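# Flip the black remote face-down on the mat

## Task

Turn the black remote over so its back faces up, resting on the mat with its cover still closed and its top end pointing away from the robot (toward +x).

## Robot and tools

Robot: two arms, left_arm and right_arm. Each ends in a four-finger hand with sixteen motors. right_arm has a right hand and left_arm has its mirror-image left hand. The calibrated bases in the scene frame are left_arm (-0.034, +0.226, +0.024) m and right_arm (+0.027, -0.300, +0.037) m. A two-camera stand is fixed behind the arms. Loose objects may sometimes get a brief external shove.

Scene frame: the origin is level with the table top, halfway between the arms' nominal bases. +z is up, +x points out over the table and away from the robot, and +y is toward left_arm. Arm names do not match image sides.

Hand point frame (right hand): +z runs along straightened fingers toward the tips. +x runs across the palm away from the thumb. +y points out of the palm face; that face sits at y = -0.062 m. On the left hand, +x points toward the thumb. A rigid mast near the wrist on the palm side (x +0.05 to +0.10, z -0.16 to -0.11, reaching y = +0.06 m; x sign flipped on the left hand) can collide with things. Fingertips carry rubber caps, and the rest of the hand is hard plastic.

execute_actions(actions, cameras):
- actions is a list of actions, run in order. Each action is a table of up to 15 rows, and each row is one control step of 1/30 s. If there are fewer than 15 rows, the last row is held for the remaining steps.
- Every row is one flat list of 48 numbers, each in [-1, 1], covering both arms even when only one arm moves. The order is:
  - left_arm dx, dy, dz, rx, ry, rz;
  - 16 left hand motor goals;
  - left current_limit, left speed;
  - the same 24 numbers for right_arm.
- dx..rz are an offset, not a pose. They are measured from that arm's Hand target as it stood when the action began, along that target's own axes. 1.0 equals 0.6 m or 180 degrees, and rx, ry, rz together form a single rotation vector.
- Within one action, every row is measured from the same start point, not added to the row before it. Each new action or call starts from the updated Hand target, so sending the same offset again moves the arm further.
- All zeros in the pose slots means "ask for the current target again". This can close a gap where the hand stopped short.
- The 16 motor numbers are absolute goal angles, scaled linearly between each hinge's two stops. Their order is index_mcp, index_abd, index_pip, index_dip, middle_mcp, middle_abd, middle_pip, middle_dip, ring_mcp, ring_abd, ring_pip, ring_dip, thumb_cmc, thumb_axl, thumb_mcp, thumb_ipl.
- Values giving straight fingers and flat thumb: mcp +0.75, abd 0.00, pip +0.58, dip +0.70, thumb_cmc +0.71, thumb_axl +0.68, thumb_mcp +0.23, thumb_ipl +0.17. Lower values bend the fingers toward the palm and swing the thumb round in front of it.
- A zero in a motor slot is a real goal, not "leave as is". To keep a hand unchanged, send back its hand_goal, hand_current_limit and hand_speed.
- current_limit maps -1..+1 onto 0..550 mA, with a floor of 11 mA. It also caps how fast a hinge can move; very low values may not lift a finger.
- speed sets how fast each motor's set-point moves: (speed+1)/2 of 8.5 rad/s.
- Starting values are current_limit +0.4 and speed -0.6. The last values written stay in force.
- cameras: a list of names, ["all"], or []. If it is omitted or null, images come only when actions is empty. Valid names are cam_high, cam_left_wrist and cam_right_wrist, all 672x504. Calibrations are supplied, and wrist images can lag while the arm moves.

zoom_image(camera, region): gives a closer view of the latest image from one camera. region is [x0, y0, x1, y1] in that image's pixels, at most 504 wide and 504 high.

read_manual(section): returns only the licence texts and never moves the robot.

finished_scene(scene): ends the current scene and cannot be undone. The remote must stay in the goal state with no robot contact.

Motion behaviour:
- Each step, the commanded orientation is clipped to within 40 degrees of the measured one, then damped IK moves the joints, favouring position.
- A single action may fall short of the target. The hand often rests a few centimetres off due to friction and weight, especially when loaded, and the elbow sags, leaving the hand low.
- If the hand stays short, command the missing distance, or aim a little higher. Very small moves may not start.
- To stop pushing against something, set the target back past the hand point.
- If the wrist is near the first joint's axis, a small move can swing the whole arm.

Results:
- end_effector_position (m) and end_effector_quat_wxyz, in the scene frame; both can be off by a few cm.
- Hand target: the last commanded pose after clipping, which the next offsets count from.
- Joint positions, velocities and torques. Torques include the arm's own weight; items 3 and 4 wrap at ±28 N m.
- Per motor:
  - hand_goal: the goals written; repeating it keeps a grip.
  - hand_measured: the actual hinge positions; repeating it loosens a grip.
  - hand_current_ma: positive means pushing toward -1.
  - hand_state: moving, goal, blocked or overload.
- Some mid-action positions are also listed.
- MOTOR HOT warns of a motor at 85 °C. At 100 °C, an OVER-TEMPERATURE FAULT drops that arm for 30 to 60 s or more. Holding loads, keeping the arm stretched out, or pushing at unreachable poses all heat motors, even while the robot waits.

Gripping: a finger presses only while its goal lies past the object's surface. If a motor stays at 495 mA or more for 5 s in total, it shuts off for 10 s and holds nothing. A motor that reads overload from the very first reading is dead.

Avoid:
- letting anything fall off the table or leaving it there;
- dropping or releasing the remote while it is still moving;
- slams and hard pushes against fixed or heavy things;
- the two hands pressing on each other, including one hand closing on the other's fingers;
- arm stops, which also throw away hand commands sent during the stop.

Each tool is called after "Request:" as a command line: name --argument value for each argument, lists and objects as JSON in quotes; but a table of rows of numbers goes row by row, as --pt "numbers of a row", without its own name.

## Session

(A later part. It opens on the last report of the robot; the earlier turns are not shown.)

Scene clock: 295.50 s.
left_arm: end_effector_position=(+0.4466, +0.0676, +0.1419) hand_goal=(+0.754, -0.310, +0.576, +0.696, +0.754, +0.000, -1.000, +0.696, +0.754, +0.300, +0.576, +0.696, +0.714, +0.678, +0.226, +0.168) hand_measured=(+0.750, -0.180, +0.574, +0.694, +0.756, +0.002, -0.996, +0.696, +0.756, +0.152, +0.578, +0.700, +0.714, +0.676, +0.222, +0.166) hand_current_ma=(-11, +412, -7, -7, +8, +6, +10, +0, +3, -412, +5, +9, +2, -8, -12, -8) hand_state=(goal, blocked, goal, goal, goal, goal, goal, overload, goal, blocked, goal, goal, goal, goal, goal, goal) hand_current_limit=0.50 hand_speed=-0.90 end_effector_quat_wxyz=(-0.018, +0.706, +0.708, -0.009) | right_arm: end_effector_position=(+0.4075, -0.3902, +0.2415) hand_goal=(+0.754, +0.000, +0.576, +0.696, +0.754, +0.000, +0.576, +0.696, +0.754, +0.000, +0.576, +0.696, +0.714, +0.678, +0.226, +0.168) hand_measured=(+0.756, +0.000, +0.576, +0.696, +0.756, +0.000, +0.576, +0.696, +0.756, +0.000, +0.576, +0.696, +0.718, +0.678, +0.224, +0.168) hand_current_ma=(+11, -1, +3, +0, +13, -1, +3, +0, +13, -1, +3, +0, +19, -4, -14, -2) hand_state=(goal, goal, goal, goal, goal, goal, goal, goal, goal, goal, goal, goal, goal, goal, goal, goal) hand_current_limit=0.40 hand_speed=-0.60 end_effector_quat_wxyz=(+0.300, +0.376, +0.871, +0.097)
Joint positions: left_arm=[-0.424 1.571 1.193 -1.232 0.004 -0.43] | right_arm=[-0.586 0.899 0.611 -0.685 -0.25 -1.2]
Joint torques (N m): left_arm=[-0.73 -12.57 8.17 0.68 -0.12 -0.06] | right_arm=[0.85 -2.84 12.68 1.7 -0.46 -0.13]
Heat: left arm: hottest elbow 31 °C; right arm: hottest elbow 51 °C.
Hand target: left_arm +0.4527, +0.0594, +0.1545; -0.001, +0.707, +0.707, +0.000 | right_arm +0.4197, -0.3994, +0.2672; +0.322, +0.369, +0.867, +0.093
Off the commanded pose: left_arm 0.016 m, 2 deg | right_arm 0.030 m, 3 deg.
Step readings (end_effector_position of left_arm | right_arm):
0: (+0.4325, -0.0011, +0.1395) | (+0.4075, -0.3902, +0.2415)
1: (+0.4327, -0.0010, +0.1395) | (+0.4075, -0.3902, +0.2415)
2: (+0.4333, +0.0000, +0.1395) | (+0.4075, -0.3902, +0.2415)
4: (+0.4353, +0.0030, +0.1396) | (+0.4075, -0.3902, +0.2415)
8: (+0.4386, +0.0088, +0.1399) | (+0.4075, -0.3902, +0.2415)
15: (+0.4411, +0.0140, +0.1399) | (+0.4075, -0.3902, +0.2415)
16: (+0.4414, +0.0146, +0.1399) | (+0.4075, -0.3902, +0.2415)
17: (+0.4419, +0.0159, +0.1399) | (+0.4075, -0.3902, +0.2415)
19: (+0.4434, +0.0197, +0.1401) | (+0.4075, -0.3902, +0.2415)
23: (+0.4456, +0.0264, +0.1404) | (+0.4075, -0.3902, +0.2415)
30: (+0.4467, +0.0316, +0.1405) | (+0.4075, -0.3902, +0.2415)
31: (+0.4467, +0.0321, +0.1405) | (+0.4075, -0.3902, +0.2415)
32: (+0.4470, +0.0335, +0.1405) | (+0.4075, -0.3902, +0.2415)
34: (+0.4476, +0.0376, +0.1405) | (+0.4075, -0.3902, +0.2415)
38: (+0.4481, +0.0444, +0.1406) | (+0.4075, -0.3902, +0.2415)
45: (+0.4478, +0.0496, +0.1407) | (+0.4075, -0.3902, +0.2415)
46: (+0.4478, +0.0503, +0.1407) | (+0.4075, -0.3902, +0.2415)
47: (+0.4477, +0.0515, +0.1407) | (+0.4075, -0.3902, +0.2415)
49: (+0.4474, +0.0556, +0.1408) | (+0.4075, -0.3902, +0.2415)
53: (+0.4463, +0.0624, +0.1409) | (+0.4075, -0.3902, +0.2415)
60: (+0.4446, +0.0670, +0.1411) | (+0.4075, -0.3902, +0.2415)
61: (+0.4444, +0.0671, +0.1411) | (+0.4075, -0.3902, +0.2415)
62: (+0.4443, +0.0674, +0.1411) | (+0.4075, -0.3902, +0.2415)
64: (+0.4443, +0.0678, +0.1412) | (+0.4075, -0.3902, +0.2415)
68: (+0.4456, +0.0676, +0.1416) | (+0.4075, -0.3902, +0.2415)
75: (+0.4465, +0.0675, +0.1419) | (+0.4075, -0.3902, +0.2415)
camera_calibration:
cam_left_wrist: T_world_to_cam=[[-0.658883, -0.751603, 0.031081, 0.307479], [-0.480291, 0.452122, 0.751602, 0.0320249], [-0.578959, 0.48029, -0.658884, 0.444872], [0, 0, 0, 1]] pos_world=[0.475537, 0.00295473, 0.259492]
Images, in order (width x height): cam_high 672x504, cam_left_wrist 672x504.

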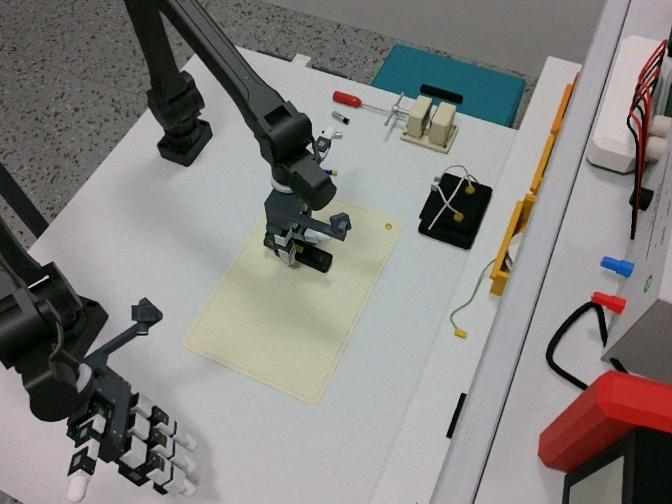

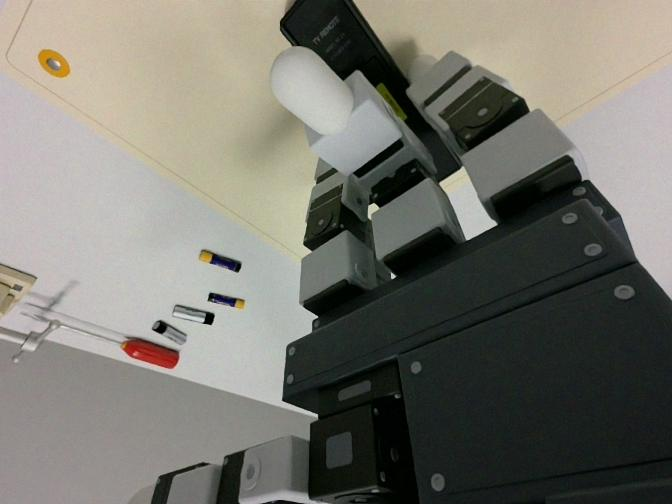

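Request:
execute_actions --actions '[[[0,0,0.0105,0,0,0,0.754,-0.31,0.576,0.696,0.754,0,-1,0.696,0.754,0.30,0.576,0.696,0.714,0.678,0.226,0.168,0.5,-0.9,0,0,0,0,0,0,0.754,0,0.576,0.696,0.754,0,0.576,0.696,0.754,0,0.576,0.696,0.714,0.678,0.226,0.168,0.4,-0.6]],[[0,0,0.0105,0,0,0,0.754,-0.31,0.576,0.696,0.754,0,-1,0.696,0.754,0.30,0.576,0.696,0.714,0.678,0.226,0.168,0.5,-0.9,0,0,0,0,0,0,0.754,0,0.576,0.696,0.754,0,0.576,0.696,0.754,0,0.576,0.696,0.714,0.678,0.226,0.168,0.4,-0.6]],[[0,0,0.0105,0,0,0,0.754,-0.31,0.576,0.696,0.754,0,-1,0.696,0.754,0.30,0.576,0.696,0.714,0.678,0.226,0.168,0.5,-0.9,0,0,0,0,0,0,0.754,0,0.576,0.696,0.754,0,0.576,0.696,0.754,0,0.576,0.696,0.714,0.678,0.226,0.168,0.4,-0.6]],[[0,0,0.009,0,0,0,0.754,-0.31,0.576,0.696,0.754,0,-1,0.696,0.754,0.30,0.576,0.696,0.714,0.678,0.226,0.168,0.5,-0.9,0,0,0,0,0,0,0.754,0,0.576,0.696,0.754,0,0.576,0.696,0.754,0,0.576,0.696,0.714,0.678,0.226,0.168,0.4,-0.6]]]' --cameras '["cam_left_wrist","cam_high"]'

Request:
zoom_image --camera "cam_high" --region '[240, 210, 360, 300]'

Scene clock: 298.37 s.
left_arm: end_effector_position=(+0.4486, +0.0668, +0.1287) hand_goal=(+0.754, -0.310, +0.576, +0.696, +0.754, +0.000, -1.000, +0.696, +0.754, +0.300, +0.576, +0.696, +0.714, +0.678, +0.226, +0.168) hand_measured=(+0.750, -0.180, +0.574, +0.694, +0.756, +0.002, -0.996, +0.696, +0.756, +0.154, +0.578, +0.700, +0.714, +0.676, +0.222, +0.166) hand_current_ma=(-11, +413, -7, -7, +8, +6, +10, +0, +3, -412, +5, +9, +2, -8, -12, -8) hand_state=(goal, blocked, goal, goal, goal, goal, goal, overload, goal, blocked, goal, goal, goal, goal, goal, goal) hand_current_limit=0.50 hand_speed=-0.90 end_effector_quat_wxyz=(-0.008, +0.706, +0.708, -0.005) | right_arm: end_effector_position=(+0.4075, -0.3902, +0.2415) hand_goal=(+0.754, +0.000, +0.576, +0.696, +0.754, +0.000, +0.576, +0.696, +0.754, +0.000, +0.576, +0.696, +0.714, +0.678, +0.226, +0.168) hand_measured=(+0.756, +0.000, +0.576, +0.696, +0.756, +0.000, +0.576, +0.696, +0.756, +0.000, +0.576, +0.696, +0.718, +0.678, +0.224, +0.168) hand_current_ma=(+11, -1, +3, +0, +13, -1, +3, +0, +13, -1, +3, +0, +19, -4, -14, -2) hand_state=(goal, goal, goal, goal, goal, goal, goal, goal, goal, goal, goal, goal, goal, goal, goal, goal) hand_current_limit=0.40 hand_speed=-0.60 end_effector_quat_wxyz=(+0.300, +0.376, +0.871, +0.097)
Joint positions: left_arm=[-0.424 1.579 1.161 -1.171 0.004 -0.431] | right_arm=[-0.586 0.899 0.611 -0.685 -0.25 -1.2]
Joint torques (N m): left_arm=[-0.73 -10.99 7.49 0.95 -0.13 -0.1] | right_arm=[0.91 -2.78 12.64 1.72 -0.45 -0.11]
Heat: left arm: hottest elbow 31 °C; right arm: hottest elbow 51 °C.
Hand target: left_arm +0.4527, +0.0595, +0.1303; -0.001, +0.707, +0.708, +0.000 | right_arm +0.4197, -0.3994, +0.2672; +0.322, +0.369, +0.867, +0.093
Off the commanded pose: left_arm 0.009 m, 1 deg | right_arm 0.030 m, 3 deg.
Step readings (end_effector_position of left_arm | right_arm):
0: (+0.4466, +0.0676, +0.1419) | (+0.4075, -0.3902, +0.2415)
1: (+0.4466, +0.0676, +0.1419) | (+0.4075, -0.3902, +0.2415)
2: (+0.4468, +0.0675, +0.1420) | (+0.4075, -0.3902, +0.2415)
4: (+0.4478, +0.0671, +0.1421) | (+0.4075, -0.3902, +0.2415)
8: (+0.4486, +0.0667, +0.1413) | (+0.4075, -0.3902, +0.2415)
15: (+0.4481, +0.0669, +0.1405) | (+0.4075, -0.3902, +0.2415)
16: (+0.4482, +0.0669, +0.1405) | (+0.4075, -0.3902, +0.2415)
17: (+0.4482, +0.0669, +0.1403) | (+0.4075, -0.3902, +0.2415)
19: (+0.4487, +0.0666, +0.1397) | (+0.4075, -0.3902, +0.2415)
23: (+0.4482, +0.0669, +0.1377) | (+0.4075, -0.3902, +0.2415)
30: (+0.4481, +0.0669, +0.1372) | (+0.4075, -0.3902, +0.2415)
31: (+0.4482, +0.0669, +0.1372) | (+0.4075, -0.3902, +0.2415)
32: (+0.4483, +0.0669, +0.1370) | (+0.4075, -0.3902, +0.2415)
34: (+0.4487, +0.0666, +0.1364) | (+0.4075, -0.3902, +0.2415)
38: (+0.4485, +0.0668, +0.1335) | (+0.4075, -0.3902, +0.2415)
45: (+0.4481, +0.0669, +0.1314) | (+0.4075, -0.3902, +0.2415)
46: (+0.4481, +0.0669, +0.1314) | (+0.4075, -0.3902, +0.2415)
47: (+0.4483, +0.0668, +0.1313) | (+0.4075, -0.3902, +0.2415)
49: (+0.4486, +0.0667, +0.1306) | (+0.4075, -0.3902, +0.2415)
53: (+0.4486, +0.0668, +0.1287) | (+0.4075, -0.3902, +0.2415)
60: (+0.4486, +0.0668, +0.1287) | (+0.4075, -0.3902, +0.2415)
camera_calibration:
cam_left_wrist: T_world_to_cam=[[-0.658842, -0.751876, 0.0246779, 0.309448], [-0.494951, 0.457945, 0.738451, 0.0511658], [-0.566525, 0.474308, -0.673855, 0.434513], [0, 0, 0, 1]] pos_world=[0.475364, 0.00314224, 0.247379]
Images, in order (width x height): cam_high 672x504, cam_left_wrist 672x504.

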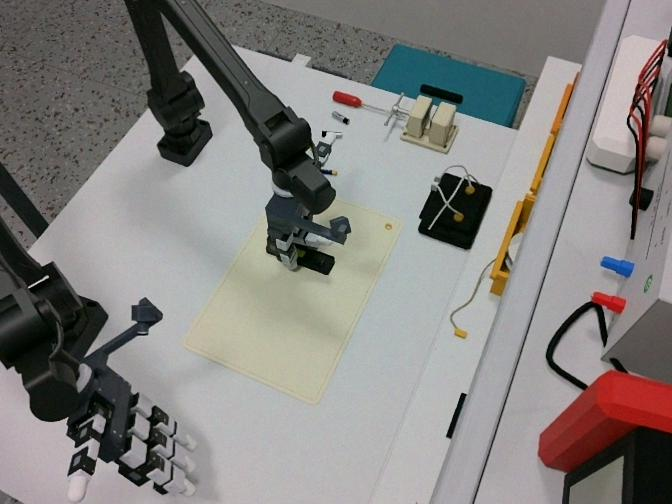

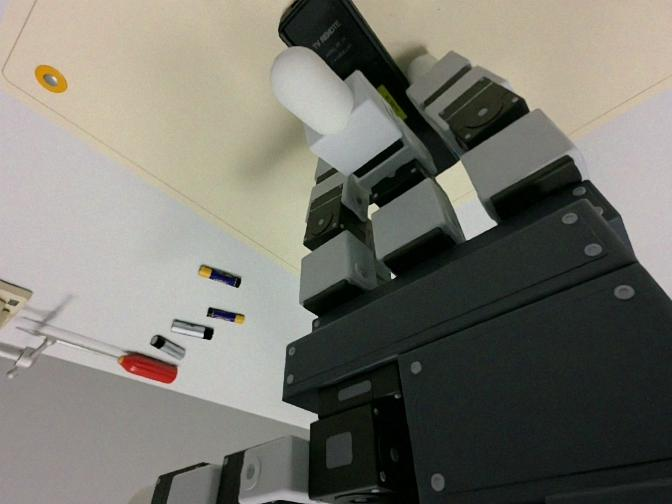

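Scaled by 4.200.

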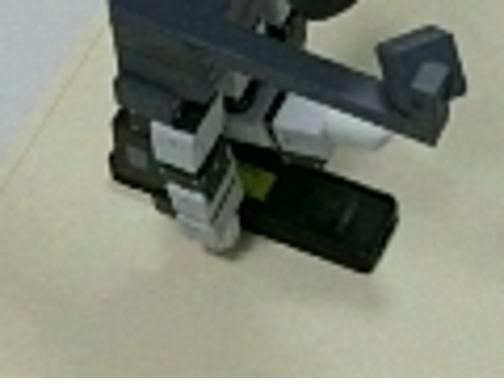

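Request:
execute_actions --actions '[[[0,0,0.003,0,0,0,0.754,-0.22,0.576,0.696,0.754,0,-1,0.696,0.754,0.21,0.576,0.696,0.714,0.678,0.226,0.168,0.5,-0.9,0,0,0,0,0,0,0.754,0,0.576,0.696,0.754,0,0.576,0.696,0.754,0,0.576,0.696,0.714,0.678,0.226,0.168,0.4,-0.6]],[[0,0,0,0,0,0,0.754,-0.16,0.576,0.696,0.754,0,-1,0.696,0.754,0.14,0.576,0.696,0.714,0.678,0.226,0.168,0.5,-0.9,0,0,0,0,0,0,0.754,0,0.576,0.696,0.754,0,0.576,0.696,0.754,0,0.576,0.696,0.714,0.678,0.226,0.168,0.4,-0.6]],[[0,0,0,0,0,0,0.754,-0.06,0.576,0.696,0.754,0,-1,0.696,0.754,0.06,0.576,0.696,0.714,0.678,0.226,0.168,0.5,-0.9,0,0,0,0,0,0,0.754,0,0.576,0.696,0.754,0,0.576,0.696,0.754,0,0.576,0.696,0.714,0.678,0.226,0.168,0.4,-0.6]],[[0,0,0,0,0,0,0.754,0.08,0.576,0.696,0.754,0,-1,0.696,0.754,-0.08,0.576,0.696,0.714,0.678,0.226,0.168,0.5,-0.9,0,0,0,0,0,0,0.754,0,0.576,0.696,0.754,0,0.576,0.696,0.754,0,0.576,0.696,0.714,0.678,0.226,0.168,0.4,-0.6]]]' --cameras '["cam_left_wrist","cam_high"]'

Request:
zoom_image --camera "cam_left_wrist" --region '[260, 0, 500, 180]'

Request:
zoom_image --camera "cam_high" --region '[240, 210, 360, 300]'

Scene clock: 301.40 s.
left_arm: end_effector_position=(+0.4497, +0.0659, +0.1288) hand_goal=(+0.754, +0.080, +0.576, +0.696, +0.754, +0.000, -1.000, +0.696, +0.754, -0.080, +0.576, +0.696, +0.714, +0.678, +0.226, +0.168) hand_measured=(+0.752, +0.076, +0.574, +0.694, +0.756, +0.002, -0.996, +0.696, +0.756, -0.076, +0.578, +0.700, +0.714, +0.676, +0.222, +0.166) hand_current_ma=(-5, -10, -4, -5, +8, +6, +10, +0, +3, +11, +5, +9, +2, -8, -12, -8) hand_state=(goal, goal, goal, goal, goal, goal, goal, overload, goal, goal, goal, goal, goal, goal, goal, goal) hand_current_limit=0.50 hand_speed=-0.90 end_effector_quat_wxyz=(-0.005, +0.706, +0.708, -0.004) | right_arm: end_effector_position=(+0.4075, -0.3902, +0.2415) hand_goal=(+0.754, +0.000, +0.576, +0.696, +0.754, +0.000, +0.576, +0.696, +0.754, +0.000, +0.576, +0.696, +0.714, +0.678, +0.226, +0.168) hand_measured=(+0.756, +0.000, +0.576, +0.696, +0.756, +0.000, +0.576, +0.696, +0.756, +0.000, +0.576, +0.696, +0.718, +0.678, +0.224, +0.168) hand_current_ma=(+11, -1, +3, +0, +13, -1, +3, +0, +13, -1, +3, +0, +19, -4, -14, -2) hand_state=(goal, goal, goal, goal, goal, goal, goal, goal, goal, goal, goal, goal, goal, goal, goal, goal) hand_current_limit=0.40 hand_speed=-0.60 end_effector_quat_wxyz=(+0.300, +0.376, +0.871, +0.097)
Joint positions: left_arm=[-0.425 1.579 1.16 -1.164 0.004 -0.431] | right_arm=[-0.586 0.899 0.611 -0.685 -0.25 -1.2]
Joint torques (N m): left_arm=[-0.91 -10.81 7.35 0.9 -0.11 -0.09] | right_arm=[0.62 -2.67 12.66 1.83 -0.46 -0.12]
Heat: left arm: hottest elbow 31 °C; right arm: hottest elbow 51 °C.
Hand target: left_arm +0.4527, +0.0595, +0.1285; -0.001, +0.707, +0.708, +0.000 | right_arm +0.4197, -0.3994, +0.2672; +0.322, +0.369, +0.867, +0.093
Off the commanded pose: left_arm 0.007 m, 1 deg | right_arm 0.030 m, 3 deg.
Step readings (end_effector_position of left_arm | right_arm):
0: (+0.4486, +0.0668, +0.1287) | (+0.4075, -0.3902, +0.2415)
1: (+0.4486, +0.0668, +0.1287) | (+0.4075, -0.3902, +0.2415)
2: (+0.4487, +0.0668, +0.1287) | (+0.4075, -0.3902, +0.2415)
4: (+0.4488, +0.0667, +0.1287) | (+0.4075, -0.3902, +0.2415)
8: (+0.4490, +0.0664, +0.1288) | (+0.4075, -0.3902, +0.2415)
15: (+0.4488, +0.0666, +0.1285) | (+0.4075, -0.3902, +0.2415)
16: (+0.4488, +0.0666, +0.1285) | (+0.4075, -0.3902, +0.2415)
17: (+0.4488, +0.0666, +0.1285) | (+0.4075, -0.3902, +0.2415)
19: (+0.4489, +0.0663, +0.1286) | (+0.4075, -0.3902, +0.2415)
23: (+0.4497, +0.0659, +0.1288) | (+0.4075, -0.3902, +0.2415)
30: (+0.4497, +0.0659, +0.1288) | (+0.4075, -0.3902, +0.2415)
31: (+0.4497, +0.0659, +0.1288) | (+0.4075, -0.3902, +0.2415)
32: (+0.4497, +0.0659, +0.1288) | (+0.4075, -0.3902, +0.2415)
34: (+0.4497, +0.0659, +0.1288) | (+0.4075, -0.3902, +0.2415)
38: (+0.4497, +0.0659, +0.1288) | (+0.4075, -0.3902, +0.2415)
45: (+0.4497, +0.0659, +0.1288) | (+0.4075, -0.3902, +0.2415)
46: (+0.4497, +0.0659, +0.1288) | (+0.4075, -0.3902, +0.2415)
47: (+0.4497, +0.0659, +0.1288) | (+0.4075, -0.3902, +0.2415)
49: (+0.4497, +0.0659, +0.1288) | (+0.4075, -0.3902, +0.2415)
53: (+0.4497, +0.0659, +0.1288) | (+0.4075, -0.3902, +0.2415)
60: (+0.4497, +0.0659, +0.1288) | (+0.4075, -0.3902, +0.2415)
camera_calibration:
cam_left_wrist: T_world_to_cam=[[-0.659485, -0.751377, 0.0226452, 0.309987], [-0.498614, 0.459781, 0.734837, 0.0540303], [-0.562551, 0.473323, -0.677866, 0.434449], [0, 0, 0, 1]] pos_world=[0.475771, 0.00243999, 0.247775]
Images, in order (width x height): cam_high 672x504, cam_left_wrist 672x504.

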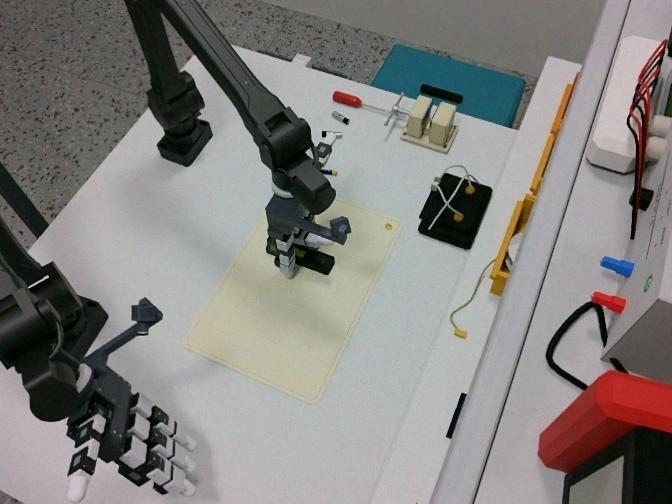

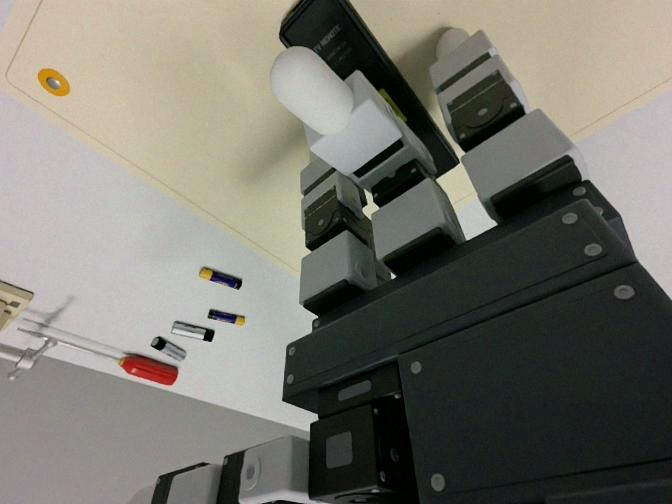

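Scaled by 2.100.

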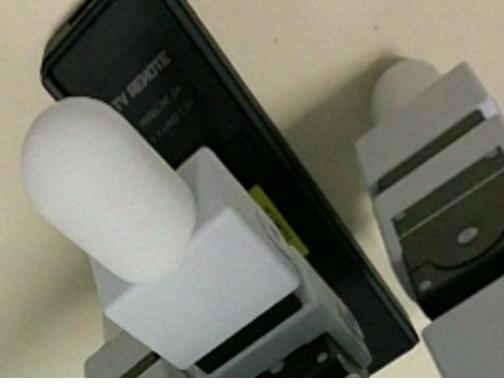

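Scaled by 4.200.

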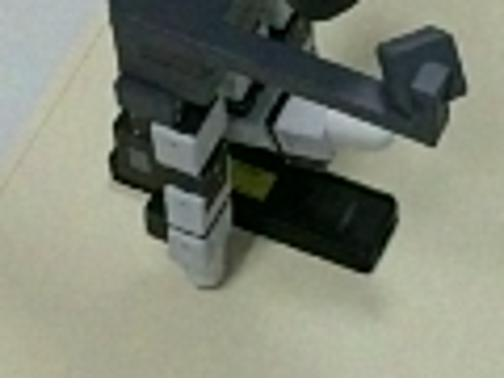

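Request:
execute_actions --actions '[[[0,0,-0.02,0,0,0,0.754,0.08,0.576,0.696,0.754,0,-1,0.696,0.754,-0.08,0.576,0.696,0.714,0.678,0.226,0.168,0.2,-0.9,0,0,0,0,0,0,0.754,0,0.576,0.696,0.754,0,0.576,0.696,0.754,0,0.576,0.696,0.714,0.678,0.226,0.168,0.4,-0.6]],[[0,0,-0.03,0,0,0,0.754,0.08,0.576,0.696,0.754,0,-1,0.696,0.754,-0.08,0.576,0.696,0.714,0.678,0.226,0.168,0.2,-0.9,0,0,0,0,0,0,0.754,0,0.576,0.696,0.754,0,0.576,0.696,0.754,0,0.576,0.696,0.714,0.678,0.226,0.168,0.4,-0.6]],[[0,0,-0.04,0,0,0,0.754,0.08,0.576,0.696,0.754,0,-1,0.696,0.754,-0.08,0.576,0.696,0.714,0.678,0.226,0.168,0.2,-0.9,0,0,0,0,0,0,0.754,0,0.576,0.696,0.754,0,0.576,0.696,0.754,0,0.576,0.696,0.714,0.678,0.226,0.168,0.4,-0.6]],[[0,0,-0.05,0,0,0,0.754,0.08,0.576,0.696,0.754,0,-1,0.696,0.754,-0.08,0.576,0.696,0.714,0.678,0.226,0.168,0.2,-0.9,0,0,0,0,0,0,0.754,0,0.576,0.696,0.754,0,0.576,0.696,0.754,0,0.576,0.696,0.714,0.678,0.226,0.168,0.4,-0.6]]]' --cameras '["cam_left_wrist","cam_high"]'

Request:
zoom_image --camera "cam_high" --region '[240, 210, 360, 300]'

Scene clock: 304.30 s.
left_arm: end_effector_position=(+0.4411, +0.0699, +0.1847) hand_goal=(+0.754, +0.080, +0.576, +0.696, +0.754, +0.000, -1.000, +0.696, +0.754, -0.080, +0.576, +0.696, +0.714, +0.678, +0.226, +0.168) hand_measured=(+0.752, +0.076, +0.574, +0.694, +0.756, +0.002, -0.996, +0.696, +0.754, -0.076, +0.578, +0.700, +0.714, +0.676, +0.222, +0.166) hand_current_ma=(-5, -9, -4, -5, +8, +6, +10, +0, -1, +10, +5, +9, +2, -8, -12, -8) hand_state=(goal, goal, goal, goal, goal, goal, goal, overload, goal, goal, goal, goal, goal, goal, goal, goal) hand_current_limit=0.20 hand_speed=-0.90 end_effector_quat_wxyz=(-0.025, +0.706, +0.708, -0.011) | right_arm: end_effector_position=(+0.4075, -0.3902, +0.2415) hand_goal=(+0.754, +0.000, +0.576, +0.696, +0.754, +0.000, +0.576, +0.696, +0.754, +0.000, +0.576, +0.696, +0.714, +0.678, +0.226, +0.168) hand_measured=(+0.756, +0.000, +0.576, +0.696, +0.756, +0.000, +0.576, +0.696, +0.756, +0.000, +0.576, +0.696, +0.718, +0.678, +0.224, +0.168) hand_current_ma=(+11, -1, +3, +0, +13, -1, +3, +0, +13, -1, +3, +0, +19, -4, -14, -2) hand_state=(goal, goal, goal, goal, goal, goal, goal, goal, goal, goal, goal, goal, goal, goal, goal, goal) hand_current_limit=0.40 hand_speed=-0.60 end_effector_quat_wxyz=(+0.300, +0.376, +0.871, +0.097)
Joint positions: left_arm=[-0.425 1.529 1.264 -1.36 0.004 -0.431] | right_arm=[-0.586 0.899 0.611 -0.685 -0.25 -1.2]
Joint torques (N m): left_arm=[-0.62 -12.16 11.1 -0.16 -0.1 -0.1] | right_arm=[0.62 -2.9 12.59 1.88 -0.45 -0.11]
Heat: left arm: hottest elbow 32 °C; right arm: hottest elbow 51 °C.
Hand target: left_arm +0.4530, +0.0594, +0.2125; -0.001, +0.707, +0.708, +0.000 | right_arm +0.4197, -0.3994, +0.2672; +0.322, +0.369, +0.867, +0.093
Off the commanded pose: left_arm 0.032 m, 3 deg | right_arm 0.030 m, 3 deg.
Step readings (end_effector_position of left_arm | right_arm):
0: (+0.4497, +0.0659, +0.1288) | (+0.4075, -0.3902, +0.2415)
1: (+0.4497, +0.0659, +0.1288) | (+0.4075, -0.3902, +0.2415)
2: (+0.4497, +0.0659, +0.1288) | (+0.4075, -0.3902, +0.2415)
4: (+0.4497, +0.0659, +0.1288) | (+0.4075, -0.3902, +0.2415)
8: (+0.4489, +0.0663, +0.1286) | (+0.4075, -0.3902, +0.2415)
15: (+0.4480, +0.0667, +0.1283) | (+0.4075, -0.3902, +0.2415)
16: (+0.4479, +0.0668, +0.1283) | (+0.4075, -0.3902, +0.2415)
17: (+0.4471, +0.0671, +0.1281) | (+0.4075, -0.3902, +0.2415)
19: (+0.4438, +0.0686, +0.1272) | (+0.4075, -0.3902, +0.2415)
23: (+0.4392, +0.0707, +0.1261) | (+0.4075, -0.3902, +0.2415)
30: (+0.4375, +0.0715, +0.1268) | (+0.4075, -0.3902, +0.2415)
31: (+0.4375, +0.0715, +0.1271) | (+0.4075, -0.3902, +0.2415)
32: (+0.4370, +0.0718, +0.1278) | (+0.4075, -0.3902, +0.2415)
34: (+0.4354, +0.0725, +0.1311) | (+0.4075, -0.3902, +0.2415)
38: (+0.4368, +0.0718, +0.1440) | (+0.4075, -0.3902, +0.2415)
45: (+0.4406, +0.0701, +0.1564) | (+0.4075, -0.3902, +0.2415)
46: (+0.4403, +0.0702, +0.1564) | (+0.4075, -0.3902, +0.2415)
47: (+0.4393, +0.0707, +0.1567) | (+0.4075, -0.3902, +0.2415)
49: (+0.4369, +0.0718, +0.1596) | (+0.4075, -0.3902, +0.2415)
53: (+0.4384, +0.0711, +0.1719) | (+0.4075, -0.3902, +0.2415)
60: (+0.4417, +0.0696, +0.1848) | (+0.4075, -0.3902, +0.2415)
camera_calibration:
cam_left_wrist: T_world_to_cam=[[-0.658489, -0.751795, 0.0345938, 0.30341], [-0.470268, 0.446919, 0.760994, -0.00952862], [-0.587572, 0.484838, -0.647836, 0.470252], [0, 0, 0, 1]] pos_world=[0.471618, 0.00436448, 0.301402]
Images, in order (width x height): cam_high 672x504, cam_left_wrist 672x504.

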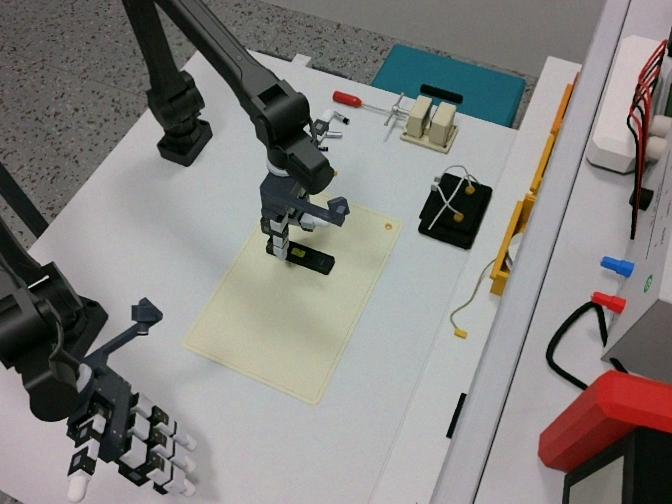

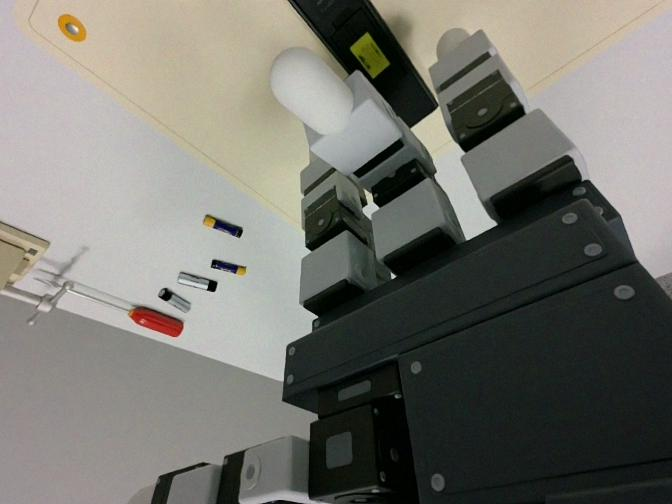

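Scaled by 4.200.

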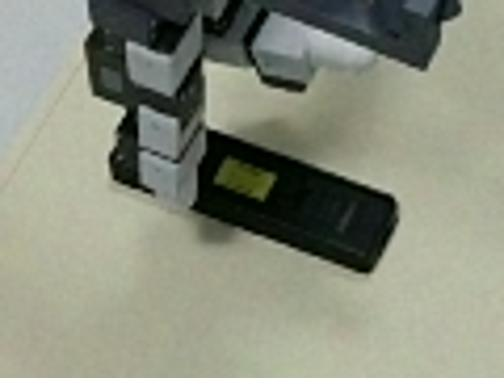

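Request:
finished_scene --scene 1

The scene is finished: the task was done.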